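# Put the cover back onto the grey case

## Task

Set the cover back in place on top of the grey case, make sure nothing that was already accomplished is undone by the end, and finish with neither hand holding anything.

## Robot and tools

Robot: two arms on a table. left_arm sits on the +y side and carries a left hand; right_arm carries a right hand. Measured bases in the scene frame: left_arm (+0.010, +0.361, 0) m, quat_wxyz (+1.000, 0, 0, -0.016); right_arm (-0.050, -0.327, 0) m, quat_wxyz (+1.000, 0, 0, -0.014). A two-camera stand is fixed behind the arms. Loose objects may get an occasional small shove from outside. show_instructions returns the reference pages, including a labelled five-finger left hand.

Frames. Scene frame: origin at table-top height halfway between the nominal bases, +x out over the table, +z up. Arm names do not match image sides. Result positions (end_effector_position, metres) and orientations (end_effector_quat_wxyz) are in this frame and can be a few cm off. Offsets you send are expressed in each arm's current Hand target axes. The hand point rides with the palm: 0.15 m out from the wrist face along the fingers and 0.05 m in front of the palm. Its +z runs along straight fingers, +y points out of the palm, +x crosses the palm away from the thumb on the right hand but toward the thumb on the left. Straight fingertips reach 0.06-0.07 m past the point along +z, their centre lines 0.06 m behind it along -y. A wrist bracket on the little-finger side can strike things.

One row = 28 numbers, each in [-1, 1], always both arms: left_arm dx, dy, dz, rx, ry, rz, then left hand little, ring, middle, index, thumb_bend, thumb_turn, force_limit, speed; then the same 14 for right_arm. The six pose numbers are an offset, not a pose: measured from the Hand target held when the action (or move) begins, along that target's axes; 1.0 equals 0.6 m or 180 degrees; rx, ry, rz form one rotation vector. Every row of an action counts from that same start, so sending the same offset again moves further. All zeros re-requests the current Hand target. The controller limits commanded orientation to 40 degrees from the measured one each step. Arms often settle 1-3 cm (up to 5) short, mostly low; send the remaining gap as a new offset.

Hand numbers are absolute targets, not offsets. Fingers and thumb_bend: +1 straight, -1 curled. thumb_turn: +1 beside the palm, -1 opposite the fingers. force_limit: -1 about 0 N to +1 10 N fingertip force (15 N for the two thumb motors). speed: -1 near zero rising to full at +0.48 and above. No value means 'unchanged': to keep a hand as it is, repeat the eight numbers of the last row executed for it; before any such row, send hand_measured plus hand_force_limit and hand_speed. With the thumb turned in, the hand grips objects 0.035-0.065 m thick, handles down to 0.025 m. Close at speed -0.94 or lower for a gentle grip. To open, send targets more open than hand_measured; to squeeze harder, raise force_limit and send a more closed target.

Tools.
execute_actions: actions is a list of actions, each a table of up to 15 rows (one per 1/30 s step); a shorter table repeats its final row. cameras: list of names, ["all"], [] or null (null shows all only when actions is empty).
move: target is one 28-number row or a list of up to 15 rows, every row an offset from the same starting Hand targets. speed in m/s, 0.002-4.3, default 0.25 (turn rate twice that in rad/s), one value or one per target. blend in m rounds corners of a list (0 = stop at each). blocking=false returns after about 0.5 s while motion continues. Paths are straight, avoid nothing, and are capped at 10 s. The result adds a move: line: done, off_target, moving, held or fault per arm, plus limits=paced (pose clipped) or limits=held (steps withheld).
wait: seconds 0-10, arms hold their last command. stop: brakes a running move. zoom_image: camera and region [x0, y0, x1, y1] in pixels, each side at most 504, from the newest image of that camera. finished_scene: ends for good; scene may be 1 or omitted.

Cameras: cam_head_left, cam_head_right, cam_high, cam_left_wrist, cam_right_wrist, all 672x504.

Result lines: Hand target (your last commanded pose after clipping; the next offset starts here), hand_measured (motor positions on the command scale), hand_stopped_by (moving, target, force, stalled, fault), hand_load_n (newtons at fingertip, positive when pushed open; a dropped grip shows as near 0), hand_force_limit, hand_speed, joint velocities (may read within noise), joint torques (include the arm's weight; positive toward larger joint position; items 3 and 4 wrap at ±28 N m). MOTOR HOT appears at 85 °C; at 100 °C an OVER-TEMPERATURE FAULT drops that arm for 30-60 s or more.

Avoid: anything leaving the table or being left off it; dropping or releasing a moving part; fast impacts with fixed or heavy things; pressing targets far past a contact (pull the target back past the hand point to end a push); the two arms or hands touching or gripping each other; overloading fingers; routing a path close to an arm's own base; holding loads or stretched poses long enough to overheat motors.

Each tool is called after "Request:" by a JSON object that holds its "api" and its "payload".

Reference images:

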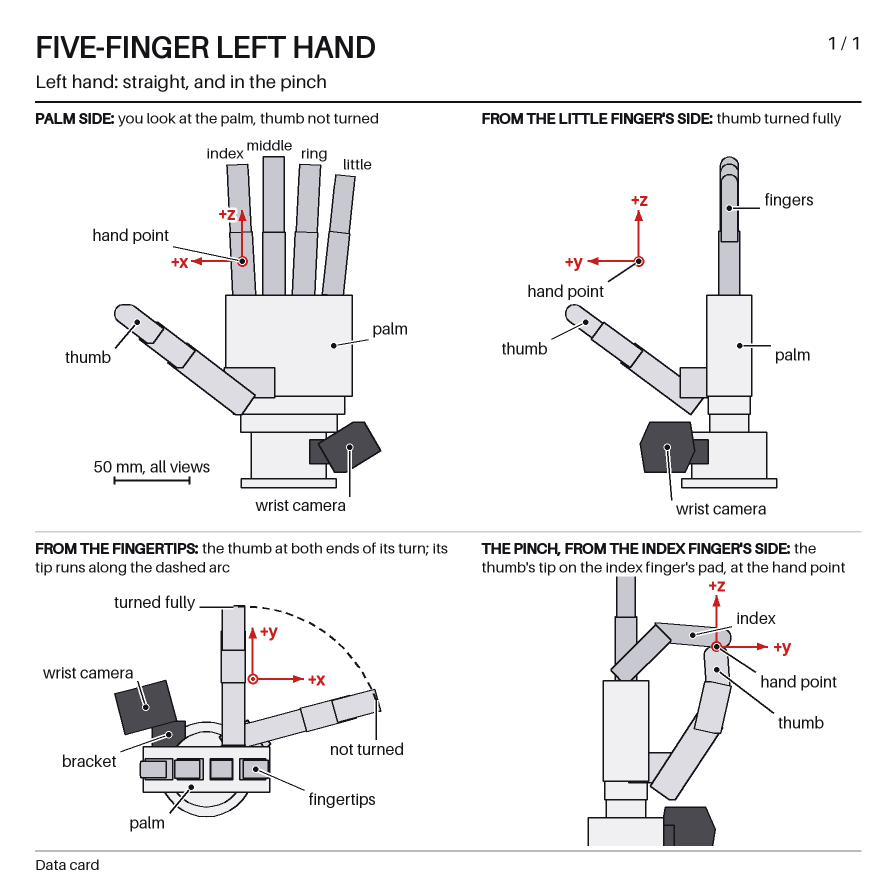

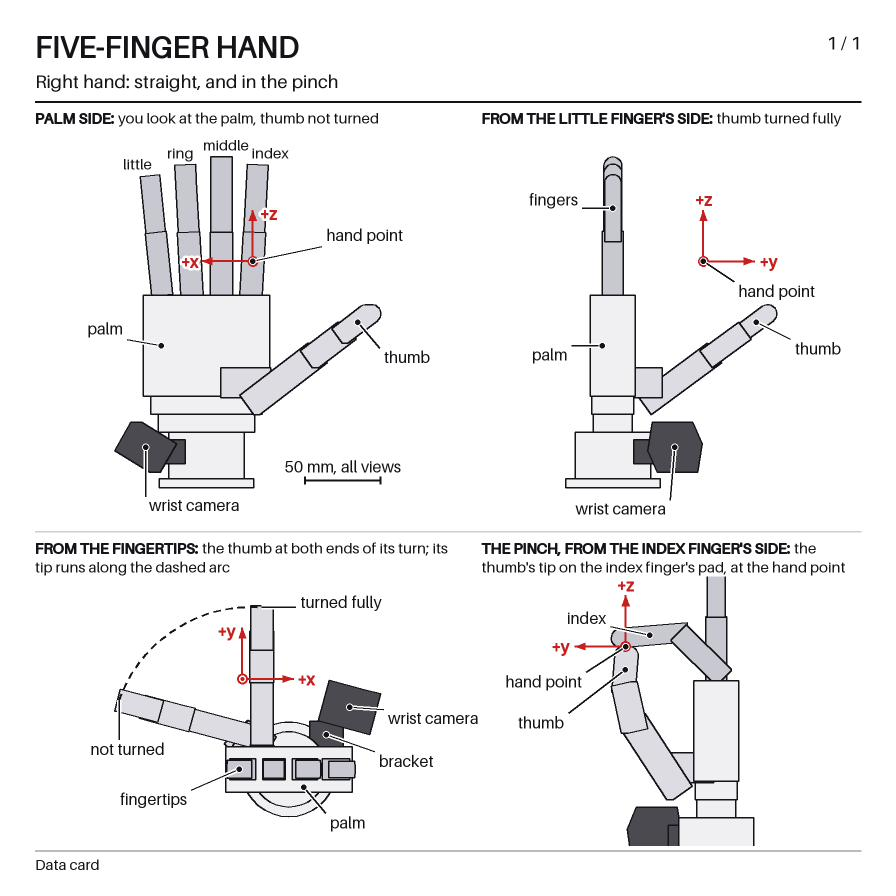

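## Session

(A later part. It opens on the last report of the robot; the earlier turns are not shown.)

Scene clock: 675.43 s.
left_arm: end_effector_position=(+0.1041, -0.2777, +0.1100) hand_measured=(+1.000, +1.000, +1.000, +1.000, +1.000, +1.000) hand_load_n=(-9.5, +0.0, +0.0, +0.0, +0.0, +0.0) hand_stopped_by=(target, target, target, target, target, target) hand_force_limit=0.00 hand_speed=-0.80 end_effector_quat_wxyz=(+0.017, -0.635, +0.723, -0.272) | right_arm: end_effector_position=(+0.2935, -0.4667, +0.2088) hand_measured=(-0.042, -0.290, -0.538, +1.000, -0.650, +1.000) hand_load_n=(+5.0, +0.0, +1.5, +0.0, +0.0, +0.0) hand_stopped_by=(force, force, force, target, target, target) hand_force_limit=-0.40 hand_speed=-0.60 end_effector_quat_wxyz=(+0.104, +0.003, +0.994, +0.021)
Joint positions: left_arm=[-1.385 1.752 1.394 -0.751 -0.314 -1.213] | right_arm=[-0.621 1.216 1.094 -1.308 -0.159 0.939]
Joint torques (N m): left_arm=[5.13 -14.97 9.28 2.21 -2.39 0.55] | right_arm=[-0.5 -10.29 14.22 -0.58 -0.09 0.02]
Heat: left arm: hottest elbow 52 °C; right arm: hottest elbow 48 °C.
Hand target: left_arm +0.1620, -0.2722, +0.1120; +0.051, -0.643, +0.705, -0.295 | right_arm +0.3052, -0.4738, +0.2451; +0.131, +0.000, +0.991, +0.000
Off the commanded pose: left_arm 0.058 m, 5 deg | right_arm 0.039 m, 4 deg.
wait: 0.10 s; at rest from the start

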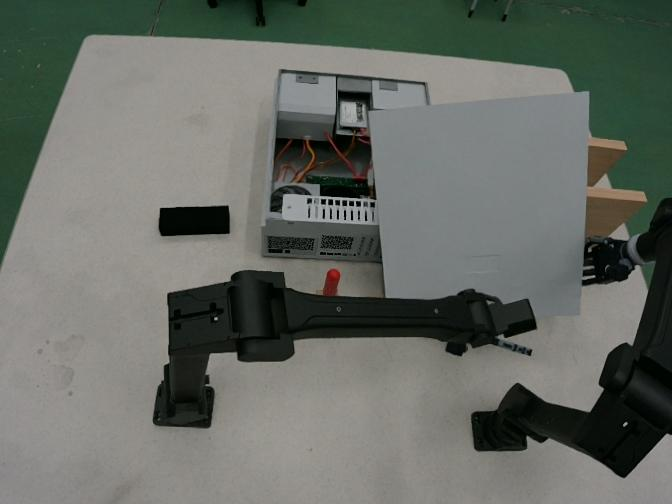

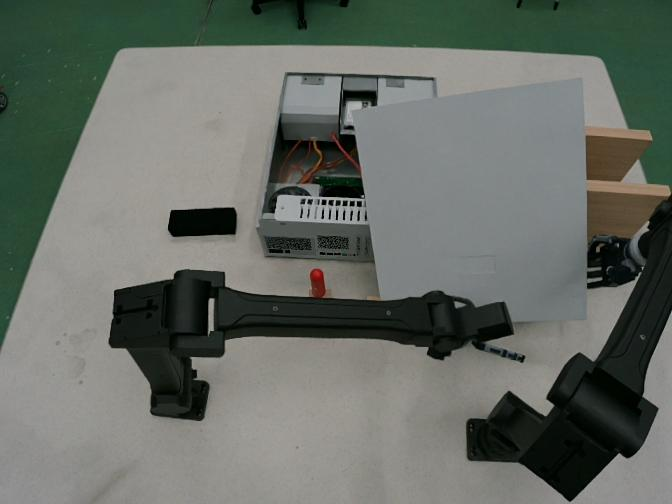

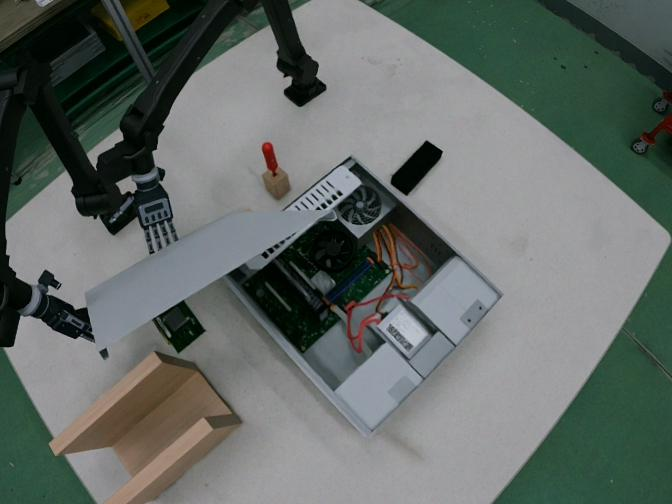

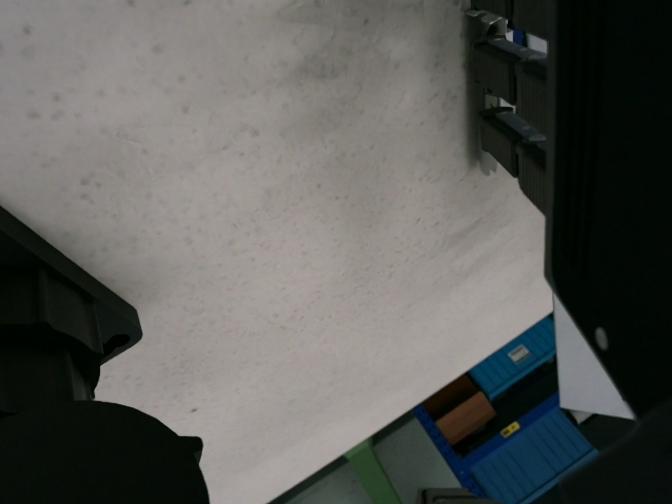

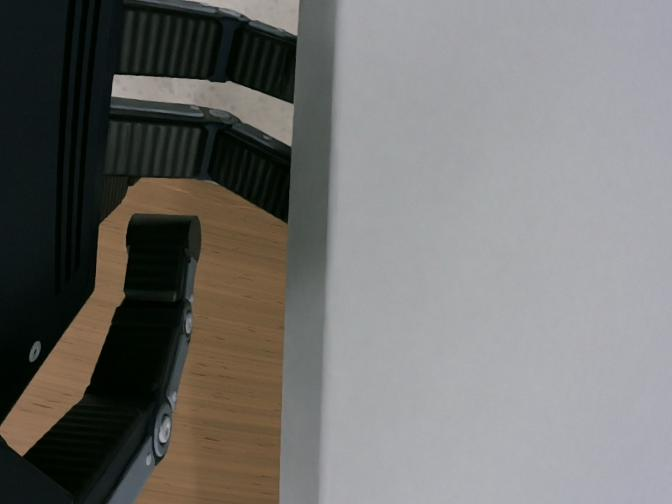

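Request:
{"api": "move", "payload": {"target": [0.0205, -0.0321, -0.0547, 0,0,0, 1,1,1,1,1,1,0,-0.8, 0,0,0,0,0,0, -0.95,-0.95,-0.95,1,-0.65,1,-0.4,-0.6], "speed": 0.05, "cameras": ["cam_head_left", "cam_high", "cam_right_wrist"]}}

Scene clock: 679.90 s.
left_arm: end_effector_position=(+0.1045, -0.2632, +0.1145) hand_measured=(+1.000, +1.000, +1.000, +1.000, +1.000, +1.000) hand_load_n=(-4.5, -5.5, +0.0, +0.0, +0.0, -0.5) hand_stopped_by=(target, target, target, target, target, target) hand_force_limit=0.00 hand_speed=-0.80 end_effector_quat_wxyz=(+0.034, -0.629, +0.732, -0.260) | right_arm: end_effector_position=(+0.2925, -0.4627, +0.2088) hand_measured=(-0.042, -0.290, -0.538, +1.000, -0.650, +1.000) hand_load_n=(+2.0, +0.0, +3.0, +0.0, +0.0, +0.0) hand_stopped_by=(force, force, force, target, target, target) hand_force_limit=-0.40 hand_speed=-0.60 end_effector_quat_wxyz=(+0.100, +0.001, +0.995, +0.026)
Joint positions: left_arm=[-1.385 1.733 1.394 -0.806 -0.327 -1.196] | right_arm=[-0.615 1.216 1.094 -1.318 -0.161 0.941]
Joint torques (N m): left_arm=[4.66 -16.32 13.78 0.58 -1.93 0.4] | right_arm=[-0.97 -10.4 14.19 -0.17 0.03 0]
Heat: left arm: hottest elbow 51 °C; right arm: hottest elbow 48 °C.
Hand target: left_arm +0.1620, -0.2722, +0.1521; +0.051, -0.643, +0.705, -0.295 | right_arm +0.3051, -0.4739, +0.2451; +0.130, +0.000, +0.991, +0.000
Off the commanded pose: left_arm 0.069 m, 6 deg | right_arm 0.040 m, 5 deg.
move: off_target (left_arm, right_arm)
Images, in order (width x height): cam_head_left 672x504, cam_high 672x504, cam_right_wrist 672x504.

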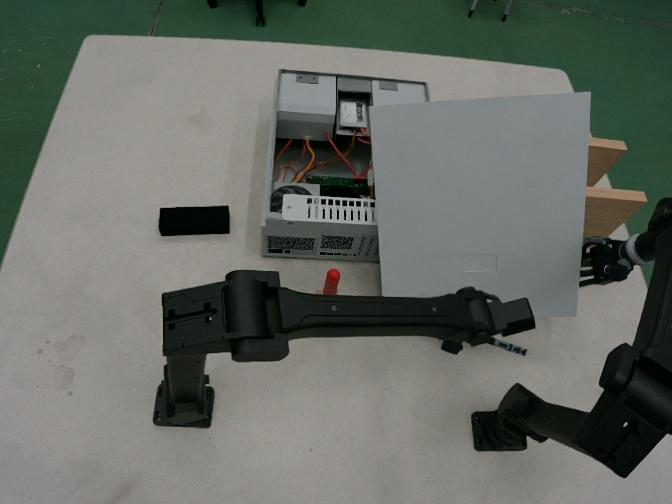

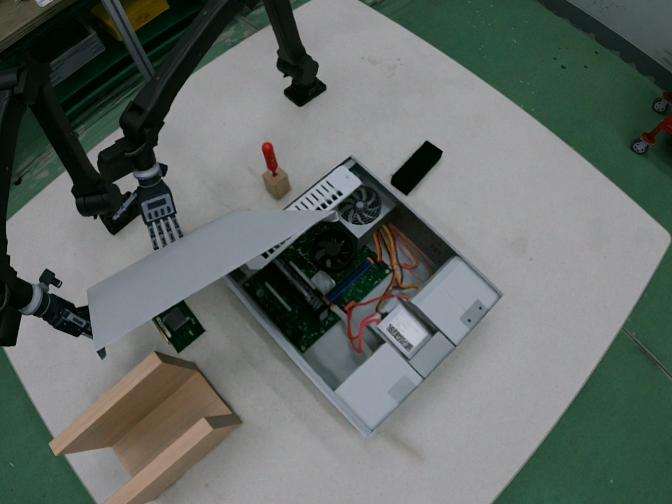

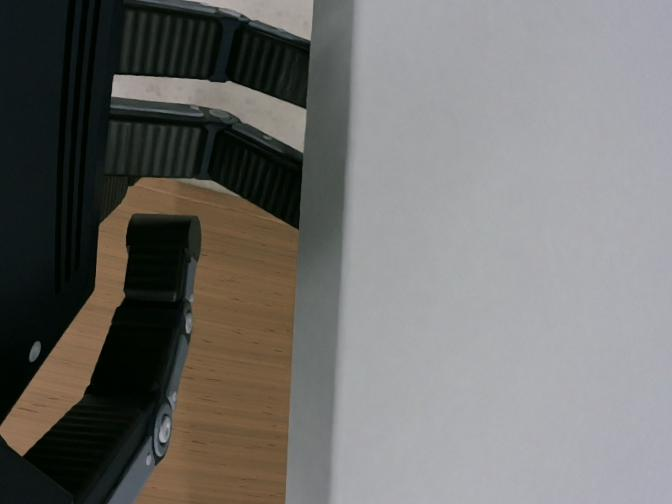

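Request:
{"api": "move", "payload": {"target": [-0.01255, 0.0206, 0.0501, 0.0493, 0.0392, 0.0037, 1,1,1,1,1,1,0,-0.8, 0,0.015,0,0,0,0, -0.95,-0.95,-0.95,1,-0.65,1,-0.4,-0.6], "speed": 0.05, "cameras": ["cam_head_left", "cam_high", "cam_left_wrist", "cam_right_wrist"]}}

Scene clock: 688.37 s.
left_arm: end_effector_position=(+0.1050, -0.2667, +0.1097) hand_measured=(+1.000, +1.000, +1.000, +1.000, +1.000, +1.000) hand_load_n=(-8.0, -3.0, +0.0, -0.5, +0.0, +0.0) hand_stopped_by=(target, target, target, target, target, target) hand_force_limit=0.00 hand_speed=-0.80 end_effector_quat_wxyz=(+0.034, -0.602, +0.715, -0.353) | right_arm: end_effector_position=(+0.2994, -0.4635, +0.2134) hand_measured=(-0.042, -0.290, -0.538, +1.000, -0.650, +1.000) hand_load_n=(+6.0, +0.0, +0.0, +0.0, +0.0, +0.0) hand_stopped_by=(force, force, force, target, target, target) hand_force_limit=-0.40 hand_speed=-0.60 end_effector_quat_wxyz=(+0.111, +0.004, +0.994, +0.017)
Joint positions: left_arm=[-1.417 1.674 1.232 -0.523 -0.427 -1.143] | right_arm=[-0.604 1.21 1.1 -1.3 -0.157 0.96]
Joint torques (N m): left_arm=[4.89 -12.92 10.41 3.77 -2.07 0.51] | right_arm=[-0.21 -10.81 12.98 -0.81 0.04 0.02]
Heat: left arm: hottest elbow 50 °C; right arm: hottest elbow 49 °C.
Hand target: left_arm +0.1659, -0.2757, +0.1191; +0.058, -0.614, +0.686, -0.387 | right_arm +0.3052, -0.4649, +0.2452; +0.131, +0.000, +0.991, +0.000
Off the commanded pose: left_arm 0.062 m, 6 deg | right_arm 0.032 m, 3 deg.
move: off_target (left_arm, right_arm)
Images, in order (width x height): cam_head_left 672x504, cam_high 672x504, cam_left_wrist 672x504, cam_right_wrist 672x504.

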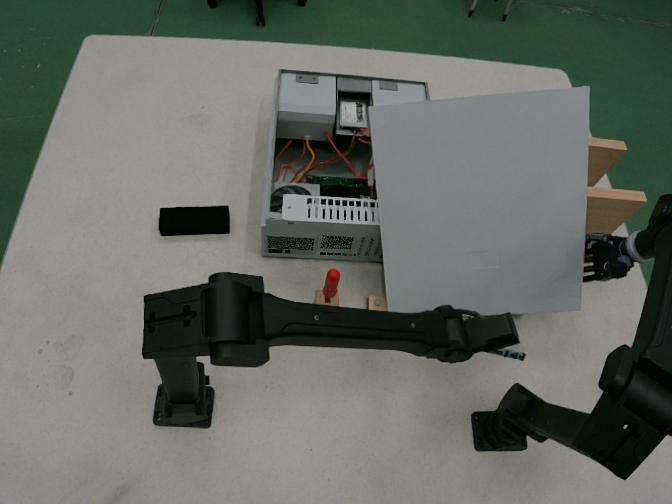

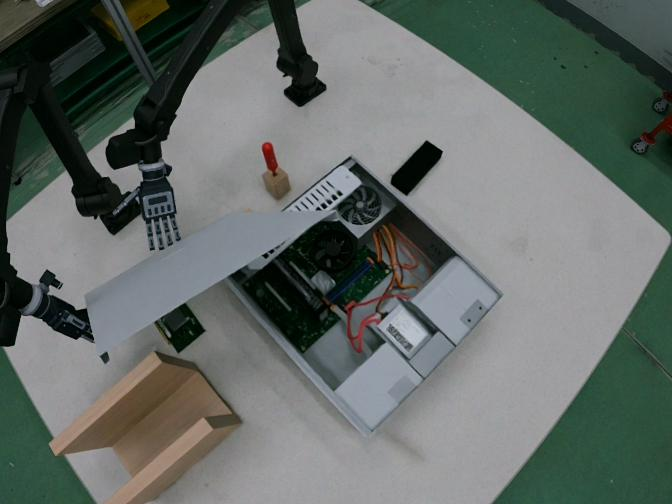

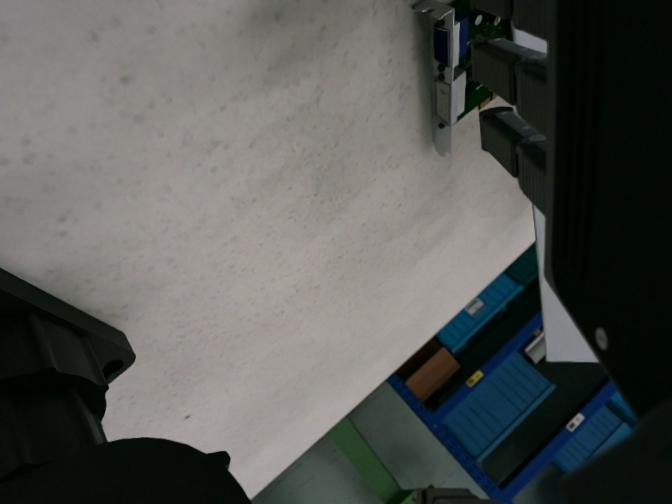

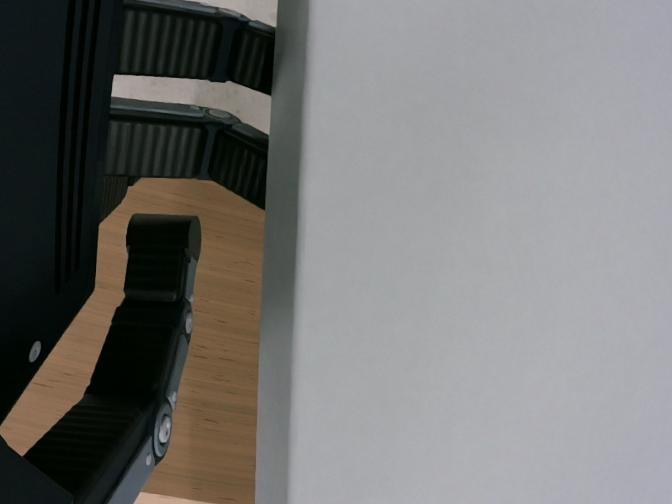

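Request:
{"api": "move", "payload": {"target": [-0.0212, -0.0112, 0.053, 0.0493, 0.0392, 0.0037, 1,1,1,1,1,1,0,-0.8, 0,0,0,0,0,0, -0.95,-0.95,-0.95,1,-0.65,1,-0.4,-0.6], "speed": 0.05, "cameras": ["cam_head_left", "cam_high", "cam_left_wrist", "cam_right_wrist"]}}

Scene clock: 693.57 s.
left_arm: end_effector_position=(+0.1192, -0.2732, +0.0757) hand_measured=(+1.000, +1.000, +1.000, +1.000, +1.000, +1.000) hand_load_n=(-3.5, +0.0, +0.0, +0.0, +0.0, +0.0) hand_stopped_by=(target, target, target, target, target, target) hand_force_limit=0.00 hand_speed=-0.80 end_effector_quat_wxyz=(+0.030, -0.564, +0.697, -0.441) | right_arm: end_effector_position=(+0.2997, -0.4622, +0.2186) hand_measured=(-0.044, -0.290, -0.538, +1.000, -0.650, +1.000) hand_load_n=(+3.0, +0.0, +0.0, +0.0, +0.0, +0.0) hand_stopped_by=(force, force, force, target, target, target) hand_force_limit=-0.40 hand_speed=-0.60 end_effector_quat_wxyz=(+0.113, +0.002, +0.993, +0.014)
Joint positions: left_arm=[-1.414 1.7 1.063 -0.119 -0.482 -1.024] | right_arm=[-0.6 1.202 1.107 -1.307 -0.155 0.96]
Joint torques (N m): left_arm=[5.71 -13.39 10.58 3.37 -2.14 0.65] | right_arm=[-0.56 -10.11 12.56 -0.54 -0.03 0.02]
Heat: left arm: hottest elbow 50 °C; right arm: hottest elbow 49 °C.
Hand target: left_arm +0.1919, -0.2787, +0.0961; +0.066, -0.578, +0.659, -0.476 | right_arm +0.3052, -0.4649, +0.2452; +0.131, +0.000, +0.991, +0.000
Off the commanded pose: left_arm 0.076 m, 7 deg | right_arm 0.027 m, 3 deg.
move: off_target (left_arm, right_arm)
Images, in order (width x height): cam_head_left 672x504, cam_high 672x504, cam_left_wrist 672x504, cam_right_wrist 672x504.

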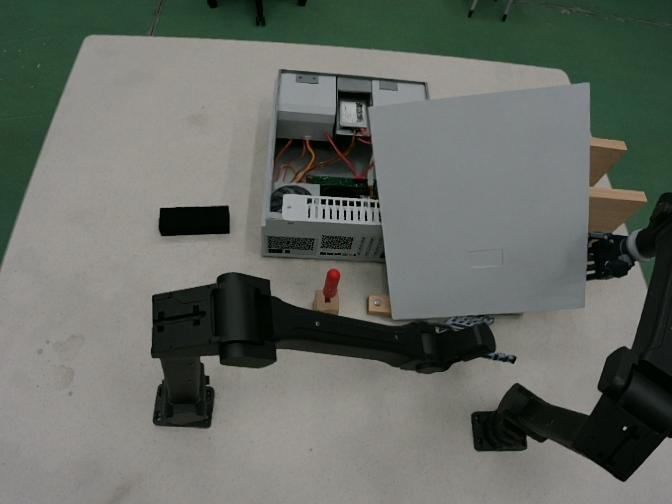

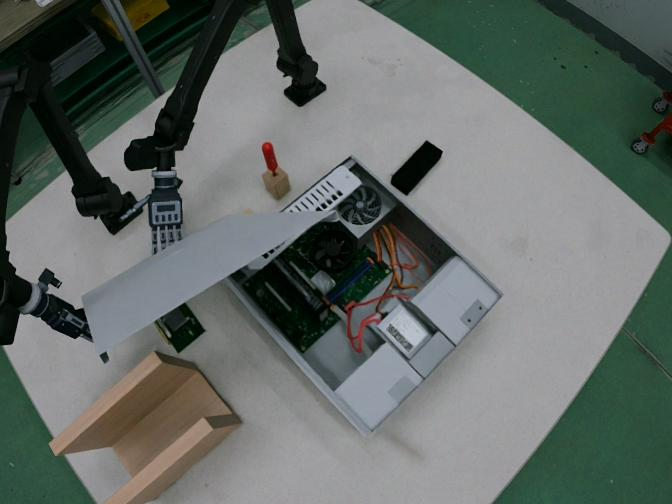

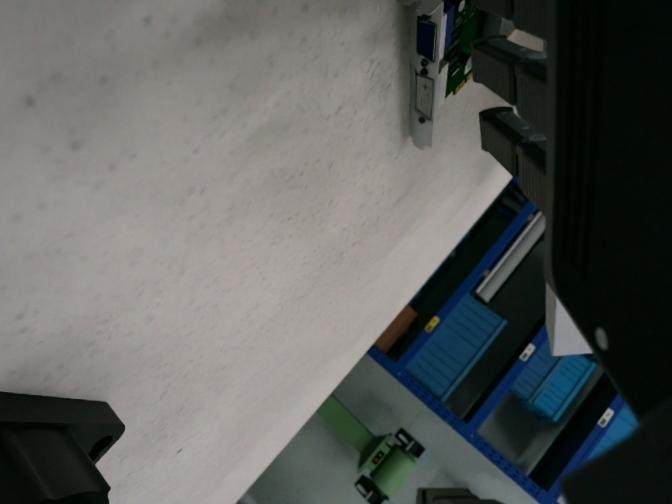

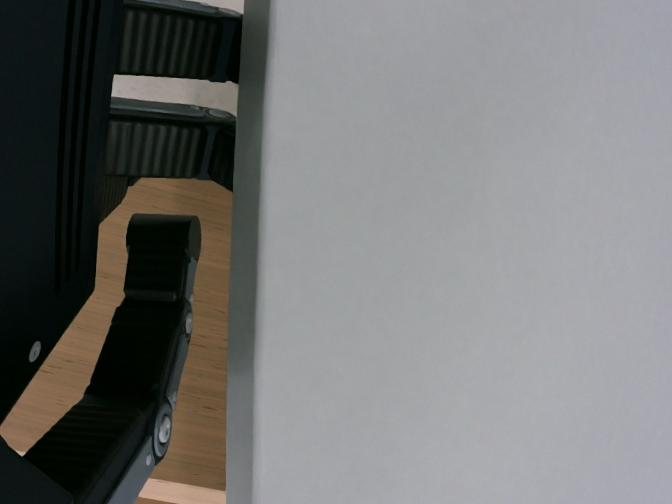

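Request:
{"api": "move", "payload": {"target": [0.0385, -0.0585, -0.0451, 0, 0, 0, 1,1,1,1,1,1,0,-0.8, 0,0,0,0,0,0, -0.95,-0.95,-0.95,1,-0.65,1,-0.4,-0.6], "speed": 0.05, "cameras": ["cam_head_left", "cam_high", "cam_right_wrist"]}}

Scene clock: 696.43 s.
left_arm: end_effector_position=(+0.1375, -0.2580, +0.0917) hand_measured=(+1.000, +1.000, +1.000, +1.000, +1.000, +1.000) hand_load_n=(-3.0, -0.5, +0.0, +0.0, +0.0, +0.0) hand_stopped_by=(target, target, target, target, target, target) hand_force_limit=0.00 hand_speed=-0.80 end_effector_quat_wxyz=(+0.050, -0.569, +0.696, -0.436) | right_arm: end_effector_position=(+0.2997, -0.4607, +0.2187) hand_measured=(-0.042, -0.290, -0.538, +1.000, -0.650, +1.000) hand_load_n=(+2.5, +0.5, +0.5, +0.0, +0.0, +0.0) hand_stopped_by=(force, force, force, target, target, target) hand_force_limit=-0.40 hand_speed=-0.60 end_effector_quat_wxyz=(+0.113, +0.002, +0.994, +0.016)
Joint positions: left_arm=[-1.387 1.653 1.063 -0.185 -0.495 -1.006] | right_arm=[-0.597 1.202 1.107 -1.31 -0.157 0.963]
Joint torques (N m): left_arm=[4.48 -14.68 15.23 1.47 -1.55 0.46] | right_arm=[-0.73 -10.05 12.55 -0.42 0.07 0]
Heat: left arm: hottest elbow 50 °C; right arm: hottest elbow 49 °C.
Hand target: left_arm +0.1920, -0.2784, +0.1460; +0.066, -0.578, +0.659, -0.476 | right_arm +0.3052, -0.4650, +0.2451; +0.131, +0.000, +0.991, +0.000
Off the commanded pose: left_arm 0.080 m, 7 deg | right_arm 0.027 m, 3 deg.
move: off_target (left_arm, right_arm)
Images, in order (width x height): cam_head_left 672x504, cam_high 672x504, cam_right_wrist 672x504.

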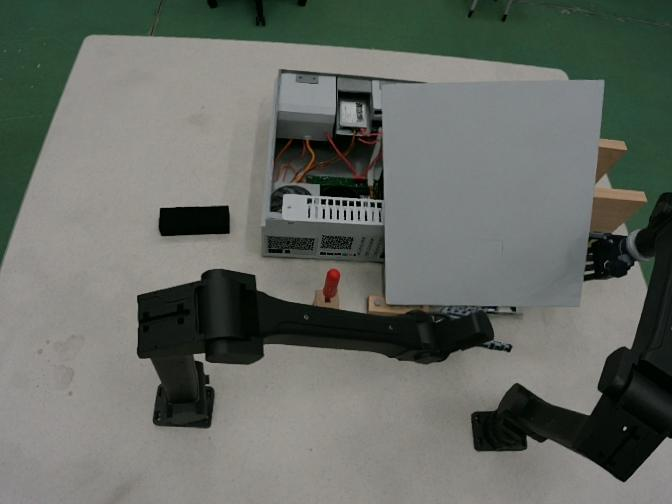

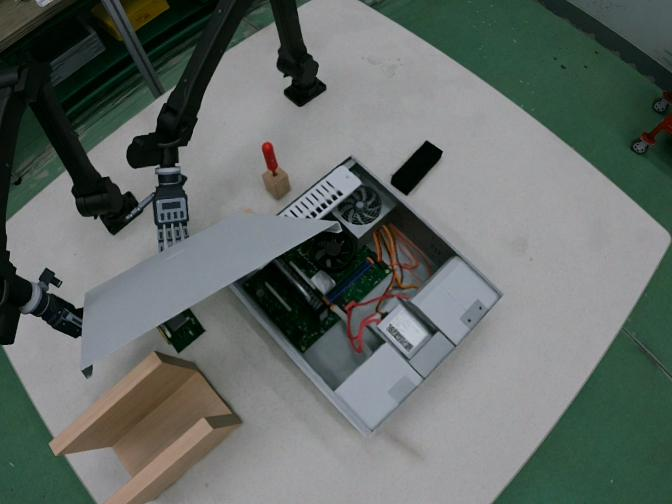

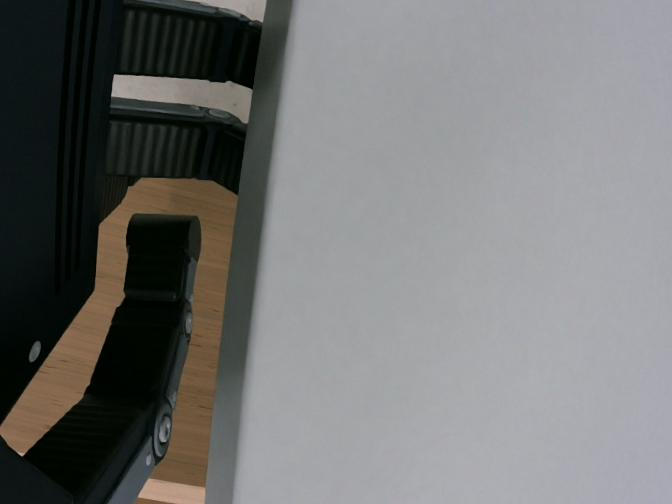

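Request:
{"api": "move", "payload": {"target": [0,0,0,0,0,0, 1,1,1,1,1,1,0,-0.8, 0,0,0,0,0,0, -0.95,-0.95,-0.95,-0.85,-0.65,1,-0.4,-0.6], "speed": 0.05, "cameras": ["cam_right_wrist"]}}

Scene clock: 701.40 s.
left_arm: end_effector_position=(+0.1375, -0.2580, +0.0917) hand_measured=(+1.000, +1.000, +1.000, +1.000, +1.000, +1.000) hand_load_n=(-3.0, +0.0, +0.0, +0.0, +0.0, +0.0) hand_stopped_by=(target, target, target, target, target, target) hand_force_limit=0.00 hand_speed=-0.80 end_effector_quat_wxyz=(+0.050, -0.568, +0.696, -0.436) | right_arm: end_effector_position=(+0.2997, -0.4607, +0.2187) hand_measured=(-0.042, -0.290, -0.538, +0.010, -0.650, +1.000) hand_load_n=(+3.0, +0.0, +0.0, +4.0, -1.5, -1.0) hand_stopped_by=(force, force, force, force, target, target) hand_force_limit=-0.40 hand_speed=-0.60 end_effector_quat_wxyz=(+0.113, +0.002, +0.994, +0.016)
Joint positions: left_arm=[-1.387 1.653 1.063 -0.185 -0.495 -1.006] | right_arm=[-0.597 1.202 1.107 -1.31 -0.157 0.963]
Joint torques (N m): left_arm=[4.37 -14.92 14.97 1.32 -1.61 0.44] | right_arm=[-0.73 -10.11 12.56 -0.42 0.07 0]
Heat: left arm: hottest elbow 50 °C; right arm: hottest elbow 48 °C.
Hand target: left_arm +0.1920, -0.2784, +0.1460; +0.066, -0.578, +0.659, -0.476 | right_arm +0.3052, -0.4650, +0.2451; +0.131, +0.000, +0.991, +0.000
Off the commanded pose: left_arm 0.080 m, 7 deg | right_arm 0.027 m, 3 deg.
move: off_target (left_arm, right_arm)
Images, in order (width x height): cam_right_wrist 672x504.

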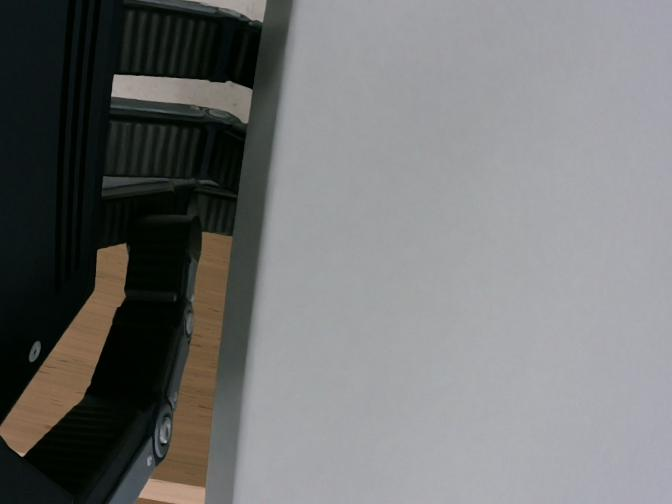

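Request:
{"api": "move", "payload": {"target": [0,0,0,0,0,0, 1,1,1,1,1,1,0,-0.8, -0.0799,0.0033,-0.0407,0,0,0, -0.95,-0.95,-0.95,-0.85,-0.65,1,-0.4,-0.6], "speed": 0.05, "cameras": ["cam_head_left", "cam_right_wrist"]}}

Scene clock: 703.67 s.
left_arm: end_effector_position=(+0.1417, -0.2658, +0.1035) hand_measured=(+1.000, +1.000, +1.000, +1.000, +1.000, +1.000) hand_load_n=(-2.5, +0.0, +0.0, +0.0, +0.0, +0.0) hand_stopped_by=(target, target, target, target, target, target) hand_force_limit=0.00 hand_speed=-0.80 end_effector_quat_wxyz=(+0.049, -0.566, +0.692, -0.444) | right_arm: end_effector_position=(+0.3312, -0.4582, +0.2484) hand_measured=(-0.042, -0.290, -0.538, +0.010, -0.650, +1.000) hand_load_n=(+3.0, +0.0, +0.0, +4.0, -1.5, -1.5) hand_stopped_by=(force, force, force, force, target, target) hand_force_limit=-0.40 hand_speed=-0.60 end_effector_quat_wxyz=(+0.107, +0.000, +0.994, +0.015)
Joint positions: left_arm=[-1.383 1.652 1.086 -0.187 -0.498 -0.996] | right_arm=[-0.538 1.268 1.243 -1.38 -0.14 1.016]
Joint torques (N m): left_arm=[3.84 -14.27 13.72 1.59 -1.4 0.38] | right_arm=[-0.26 -9.99 14.54 -0.39 -0.06 0.09]
Heat: left arm: hottest elbow 50 °C; right arm: hottest elbow 48 °C.
Hand target: left_arm +0.1917, -0.2784, +0.1460; +0.066, -0.578, +0.659, -0.476 | right_arm +0.3452, -0.4629, +0.2812; +0.130, +0.000, +0.991, +0.000
Off the commanded pose: left_arm 0.067 m, 6 deg | right_arm 0.036 m, 3 deg.
move: off_target (left_arm, right_arm)
Images, in order (width x height): cam_head_left 672x504, cam_right_wrist 672x504.

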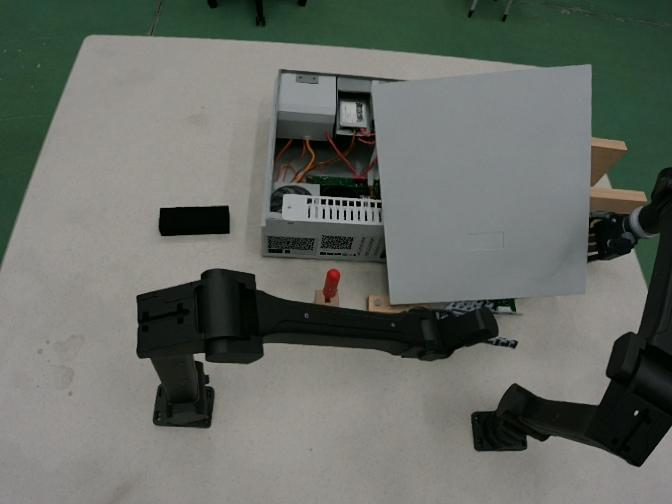

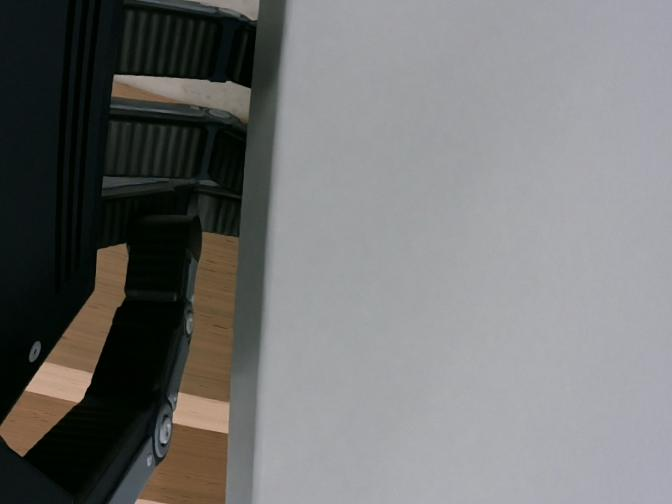

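Request:
{"api": "move", "payload": {"target": [0,0,0,0,0,0, 1,1,1,1,1,1,0,-0.8, 0.0173,0,0.0644,0,0,0, -0.95,-0.95,-0.95,-0.85,-0.65,1,-0.4,-0.6], "speed": 0.06, "cameras": ["cam_head_left", "cam_high"]}}

Scene clock: 707.63 s.
left_arm: end_effector_position=(+0.1421, -0.2658, +0.1037) hand_measured=(+1.000, +1.000, +1.000, +1.000, +1.000, +1.000) hand_load_n=(-3.0, +0.0, +0.0, +0.0, +0.0, +0.0) hand_stopped_by=(target, target, target, target, target, target) hand_force_limit=0.00 hand_speed=-0.80 end_effector_quat_wxyz=(+0.049, -0.567, +0.693, -0.444) | right_arm: end_effector_position=(+0.3453, -0.4640, +0.2390) hand_measured=(-0.044, -0.290, -0.538, +0.010, -0.650, +1.000) hand_load_n=(+1.0, +0.0, +2.5, +4.0, -1.5, -1.0) hand_stopped_by=(force, force, force, force, target, target) hand_force_limit=-0.40 hand_speed=-0.60 end_effector_quat_wxyz=(+0.129, -0.002, +0.992, +0.003)
Joint positions: left_arm=[-1.382 1.652 1.087 -0.189 -0.497 -0.996] | right_arm=[-0.531 1.275 1.218 -1.297 -0.14 1.024]
Joint torques (N m): left_arm=[3.9 -13.8 13.71 1.5 -1.38 0.4] | right_arm=[-0.62 -10.17 8.87 0.55 -0.01 0.04]
Heat: left arm: hottest elbow 50 °C; right arm: hottest elbow 49 °C.
Hand target: left_arm +0.1920, -0.2785, +0.1462; +0.066, -0.578, +0.659, -0.476 | right_arm +0.3451, -0.4629, +0.2411; +0.130, +0.000, +0.991, +0.000
Off the commanded pose: left_arm 0.066 m, 6 deg | right_arm 0.002 m, 0 deg.
move: off_target (left_arm)
Images, in order (width x height): cam_head_left 672x504, cam_high 672x504.

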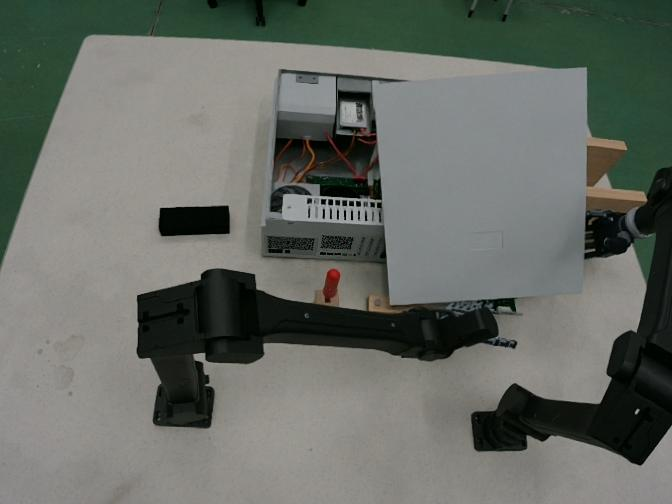

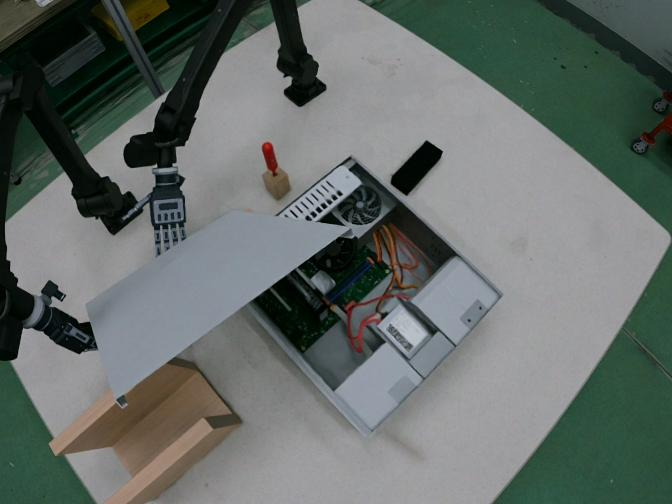

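Request:
{"api": "move", "payload": {"target": [0,0,0,0,0,0, 1,1,1,1,1,1,0,-0.8, 0.0173,-0.005,0.0644,0,0,0, -0.95,-0.95,-0.95,-0.85,-0.65,1,-0.4,-0.6], "speed": 0.06, "cameras": ["cam_head_left", "cam_high", "cam_right_wrist"]}}

Scene clock: 709.10 s.
left_arm: end_effector_position=(+0.1419, -0.2643, +0.1022) hand_measured=(+1.000, +1.000, +1.000, +1.000, +1.000, +1.000) hand_load_n=(-4.5, +0.0, +0.0, +0.0, +0.0, -0.5) hand_stopped_by=(target, target, target, target, target, target) hand_force_limit=0.00 hand_speed=-0.80 end_effector_quat_wxyz=(+0.051, -0.567, +0.694, -0.441) | right_arm: end_effector_position=(+0.3502, -0.4670, +0.2028) hand_measured=(-0.044, -0.290, -0.538, +0.010, -0.650, +1.000) hand_load_n=(+1.0, +0.0, +1.0, +4.0, -1.5, -0.5) hand_stopped_by=(force, force, force, force, target, target) hand_force_limit=-0.40 hand_speed=-0.60 end_effector_quat_wxyz=(+0.135, +0.000, +0.991, -0.001)
Joint positions: left_arm=[-1.382 1.652 1.087 -0.196 -0.497 -0.996] | right_arm=[-0.531 1.29 1.134 -1.182 -0.14 1.027]
Joint torques (N m): left_arm=[3.9 -14.1 13.75 1.84 -1.45 0.32] | right_arm=[-1.14 -10.29 8.27 0.17 -0.07 -0.05]
Heat: left arm: hottest elbow 50 °C; right arm: hottest elbow 49 °C.
Hand target: left_arm +0.1919, -0.2786, +0.1462; +0.066, -0.578, +0.659, -0.476 | right_arm +0.3451, -0.4660, +0.2012; +0.131, +0.000, +0.991, +0.000
Off the commanded pose: left_arm 0.068 m, 6 deg | right_arm 0.006 m, 1 deg.
move: off_target (left_arm)
Images, in order (width x height): cam_head_left 672x504, cam_high 672x504, cam_right_wrist 672x504.

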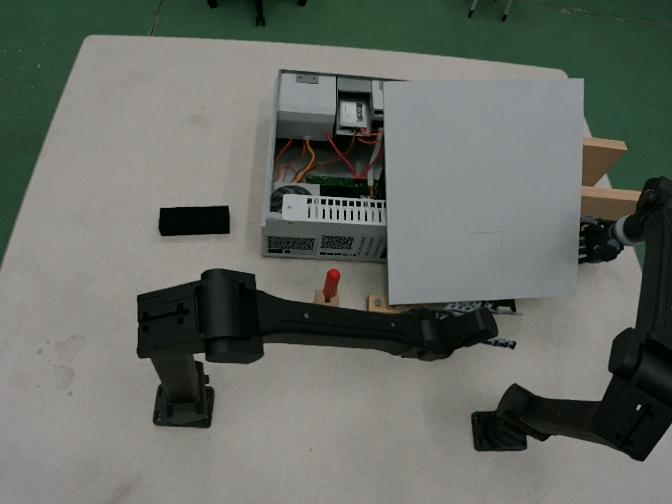

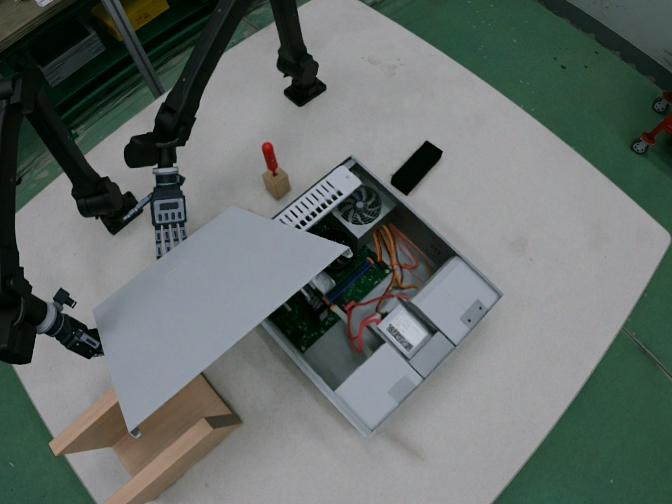

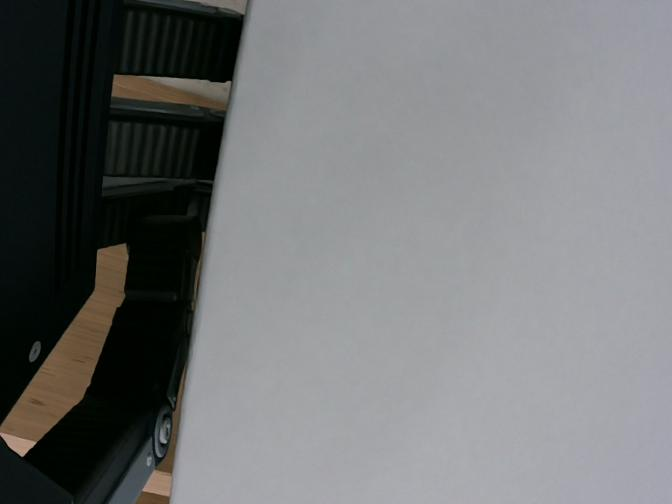

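Request:
{"api": "move", "payload": {"target": [0,0,0,0,0,0, 1,1,1,1,1,1,0,-0.8, 0.0173,-0.005,0.0644,0,0,0, -0.95,-0.95,-0.95,-0.85,-0.65,1,-0.4,-0.6], "speed": 0.06, "cameras": ["cam_head_left", "cam_high", "cam_right_wrist"]}}

Scene clock: 711.80 s.
left_arm: end_effector_position=(+0.1590, -0.2592, +0.1029) hand_measured=(+1.000, +1.000, +1.000, +1.000, +1.000, +1.000) hand_load_n=(+0.0, +0.0, +0.0, +0.0, +0.0, +0.0) hand_stopped_by=(target, target, target, target, target, target) hand_force_limit=0.00 hand_speed=-0.80 end_effector_quat_wxyz=(+0.065, -0.574, +0.686, -0.442) | right_arm: end_effector_position=(+0.3490, -0.4671, +0.1615) hand_measured=(-0.044, -0.290, -0.538, +0.010, -0.650, +1.000) hand_load_n=(+0.0, +0.0, +0.0, +4.0, -1.5, -1.0) hand_stopped_by=(force, force, force, force, target, target) hand_force_limit=-0.40 hand_speed=-0.60 end_effector_quat_wxyz=(+0.132, +0.003, +0.991, +0.001)
Joint positions: left_arm=[-1.359 1.649 1.087 -0.201 -0.514 -0.991] | right_arm=[-0.533 1.314 1.047 -1.078 -0.14 1.032]
Joint torques (N m): left_arm=[1.9 -13.8 13.81 2.03 -0.73 0.31] | right_arm=[-1.61 -10.17 8.38 0.44 -0.15 -0.15]
Heat: left arm: hottest elbow 51 °C; right arm: hottest elbow 48 °C.
Hand target: left_arm +0.1919, -0.2786, +0.1462; +0.066, -0.578, +0.659, -0.476 | right_arm +0.3451, -0.4691, +0.1612; +0.131, +0.000, +0.991, +0.000
Off the commanded pose: left_arm 0.058 m, 5 deg | right_arm 0.004 m, 0 deg.
move: off_target (left_arm)
Images, in order (width x height): cam_head_left 672x504, cam_high 672x504, cam_right_wrist 672x504.

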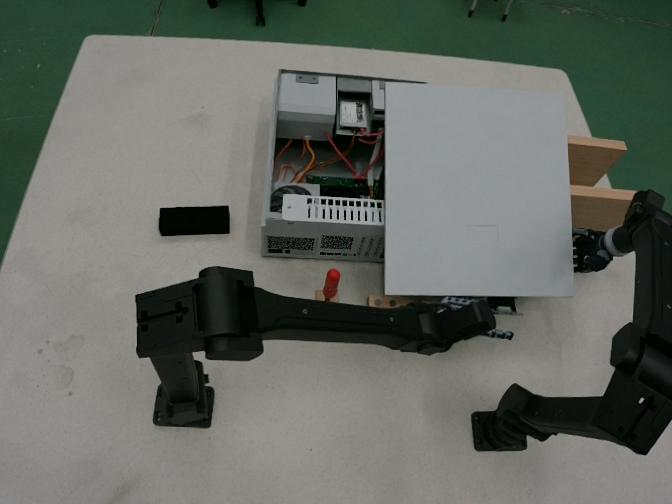

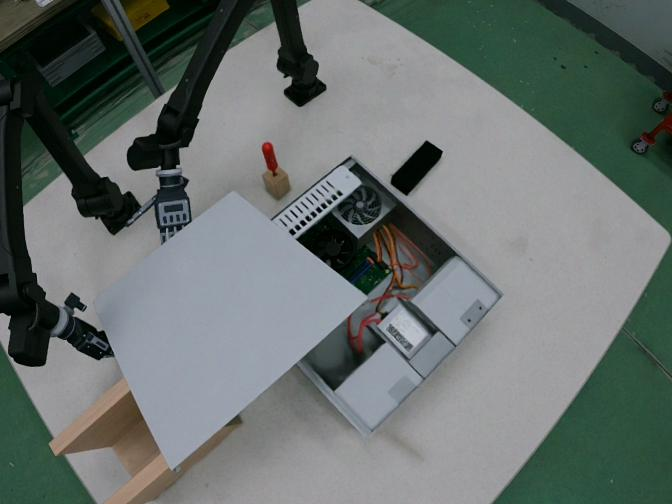

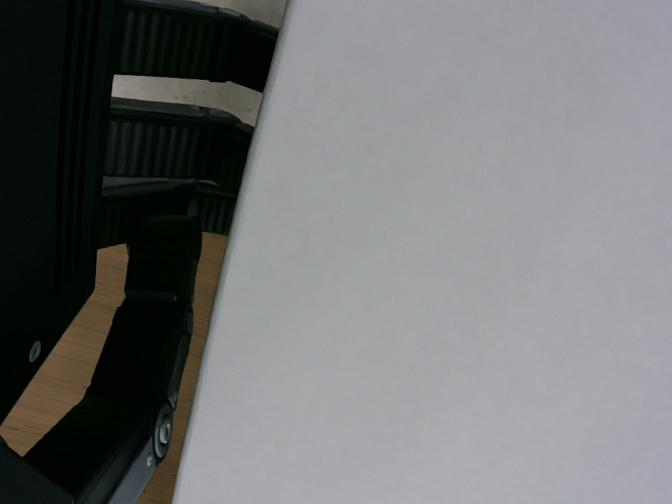

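Request:
{"api": "wait", "payload": {"seconds": 0.1, "cameras": ["cam_head_left", "cam_high", "cam_left_wrist"]}}

Scene clock: 713.23 s.
left_arm: end_effector_position=(+0.1590, -0.2592, +0.1029) hand_measured=(+1.000, +1.000, +1.000, +1.000, +1.000, +1.000) hand_load_n=(+0.0, +0.0, +0.0, +0.0, +0.0, +0.0) hand_stopped_by=(target, target, target, target, target, target) hand_force_limit=0.00 hand_speed=-0.80 end_effector_quat_wxyz=(+0.065, -0.574, +0.686, -0.442) | right_arm: end_effector_position=(+0.3489, -0.4671, +0.1615) hand_measured=(-0.044, -0.290, -0.538, +0.010, -0.650, +1.000) hand_load_n=(+0.0, +0.0, +0.0, +4.0, -1.5, -1.0) hand_stopped_by=(force, force, force, force, target, target) hand_force_limit=-0.40 hand_speed=-0.60 end_effector_quat_wxyz=(+0.132, +0.003, +0.991, +0.001)
Joint positions: left_arm=[-1.359 1.649 1.087 -0.201 -0.514 -0.99] | right_arm=[-0.533 1.314 1.047 -1.078 -0.14 1.032]
Joint torques (N m): left_arm=[1.55 -14.21 13.91 2.28 -0.74 0.28] | right_arm=[-1.55 -10.11 8.38 0.42 -0.16 -0.16]
Heat: left arm: hottest elbow 51 °C; right arm: hottest elbow 48 °C.
Hand target: left_arm +0.1919, -0.2786, +0.1462; +0.066, -0.578, +0.659, -0.476 | right_arm +0.3451, -0.4691, +0.1612; +0.131, +0.000, +0.991, +0.000
Off the commanded pose: left_arm 0.058 m, 5 deg | right_arm 0.004 m, 0 deg.
wait: 0.10 s; at rest from the start
Images, in order (width x height): cam_head_left 672x504, cam_high 672x504, cam_left_wrist 672x504.

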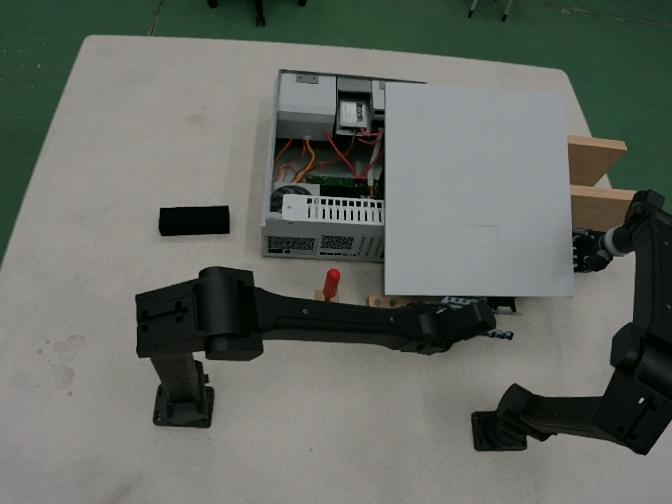

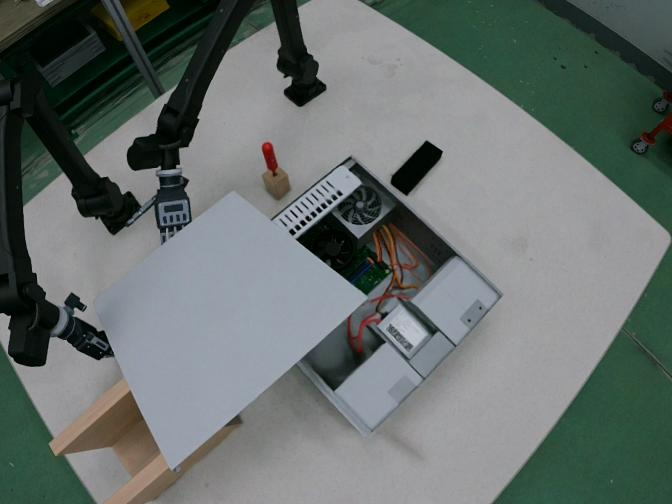

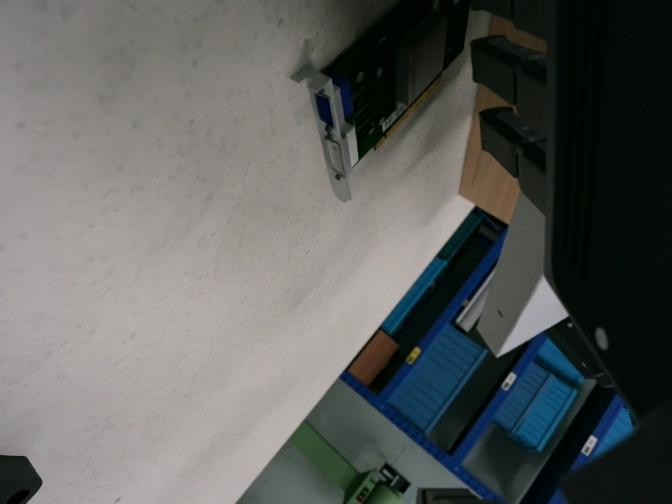

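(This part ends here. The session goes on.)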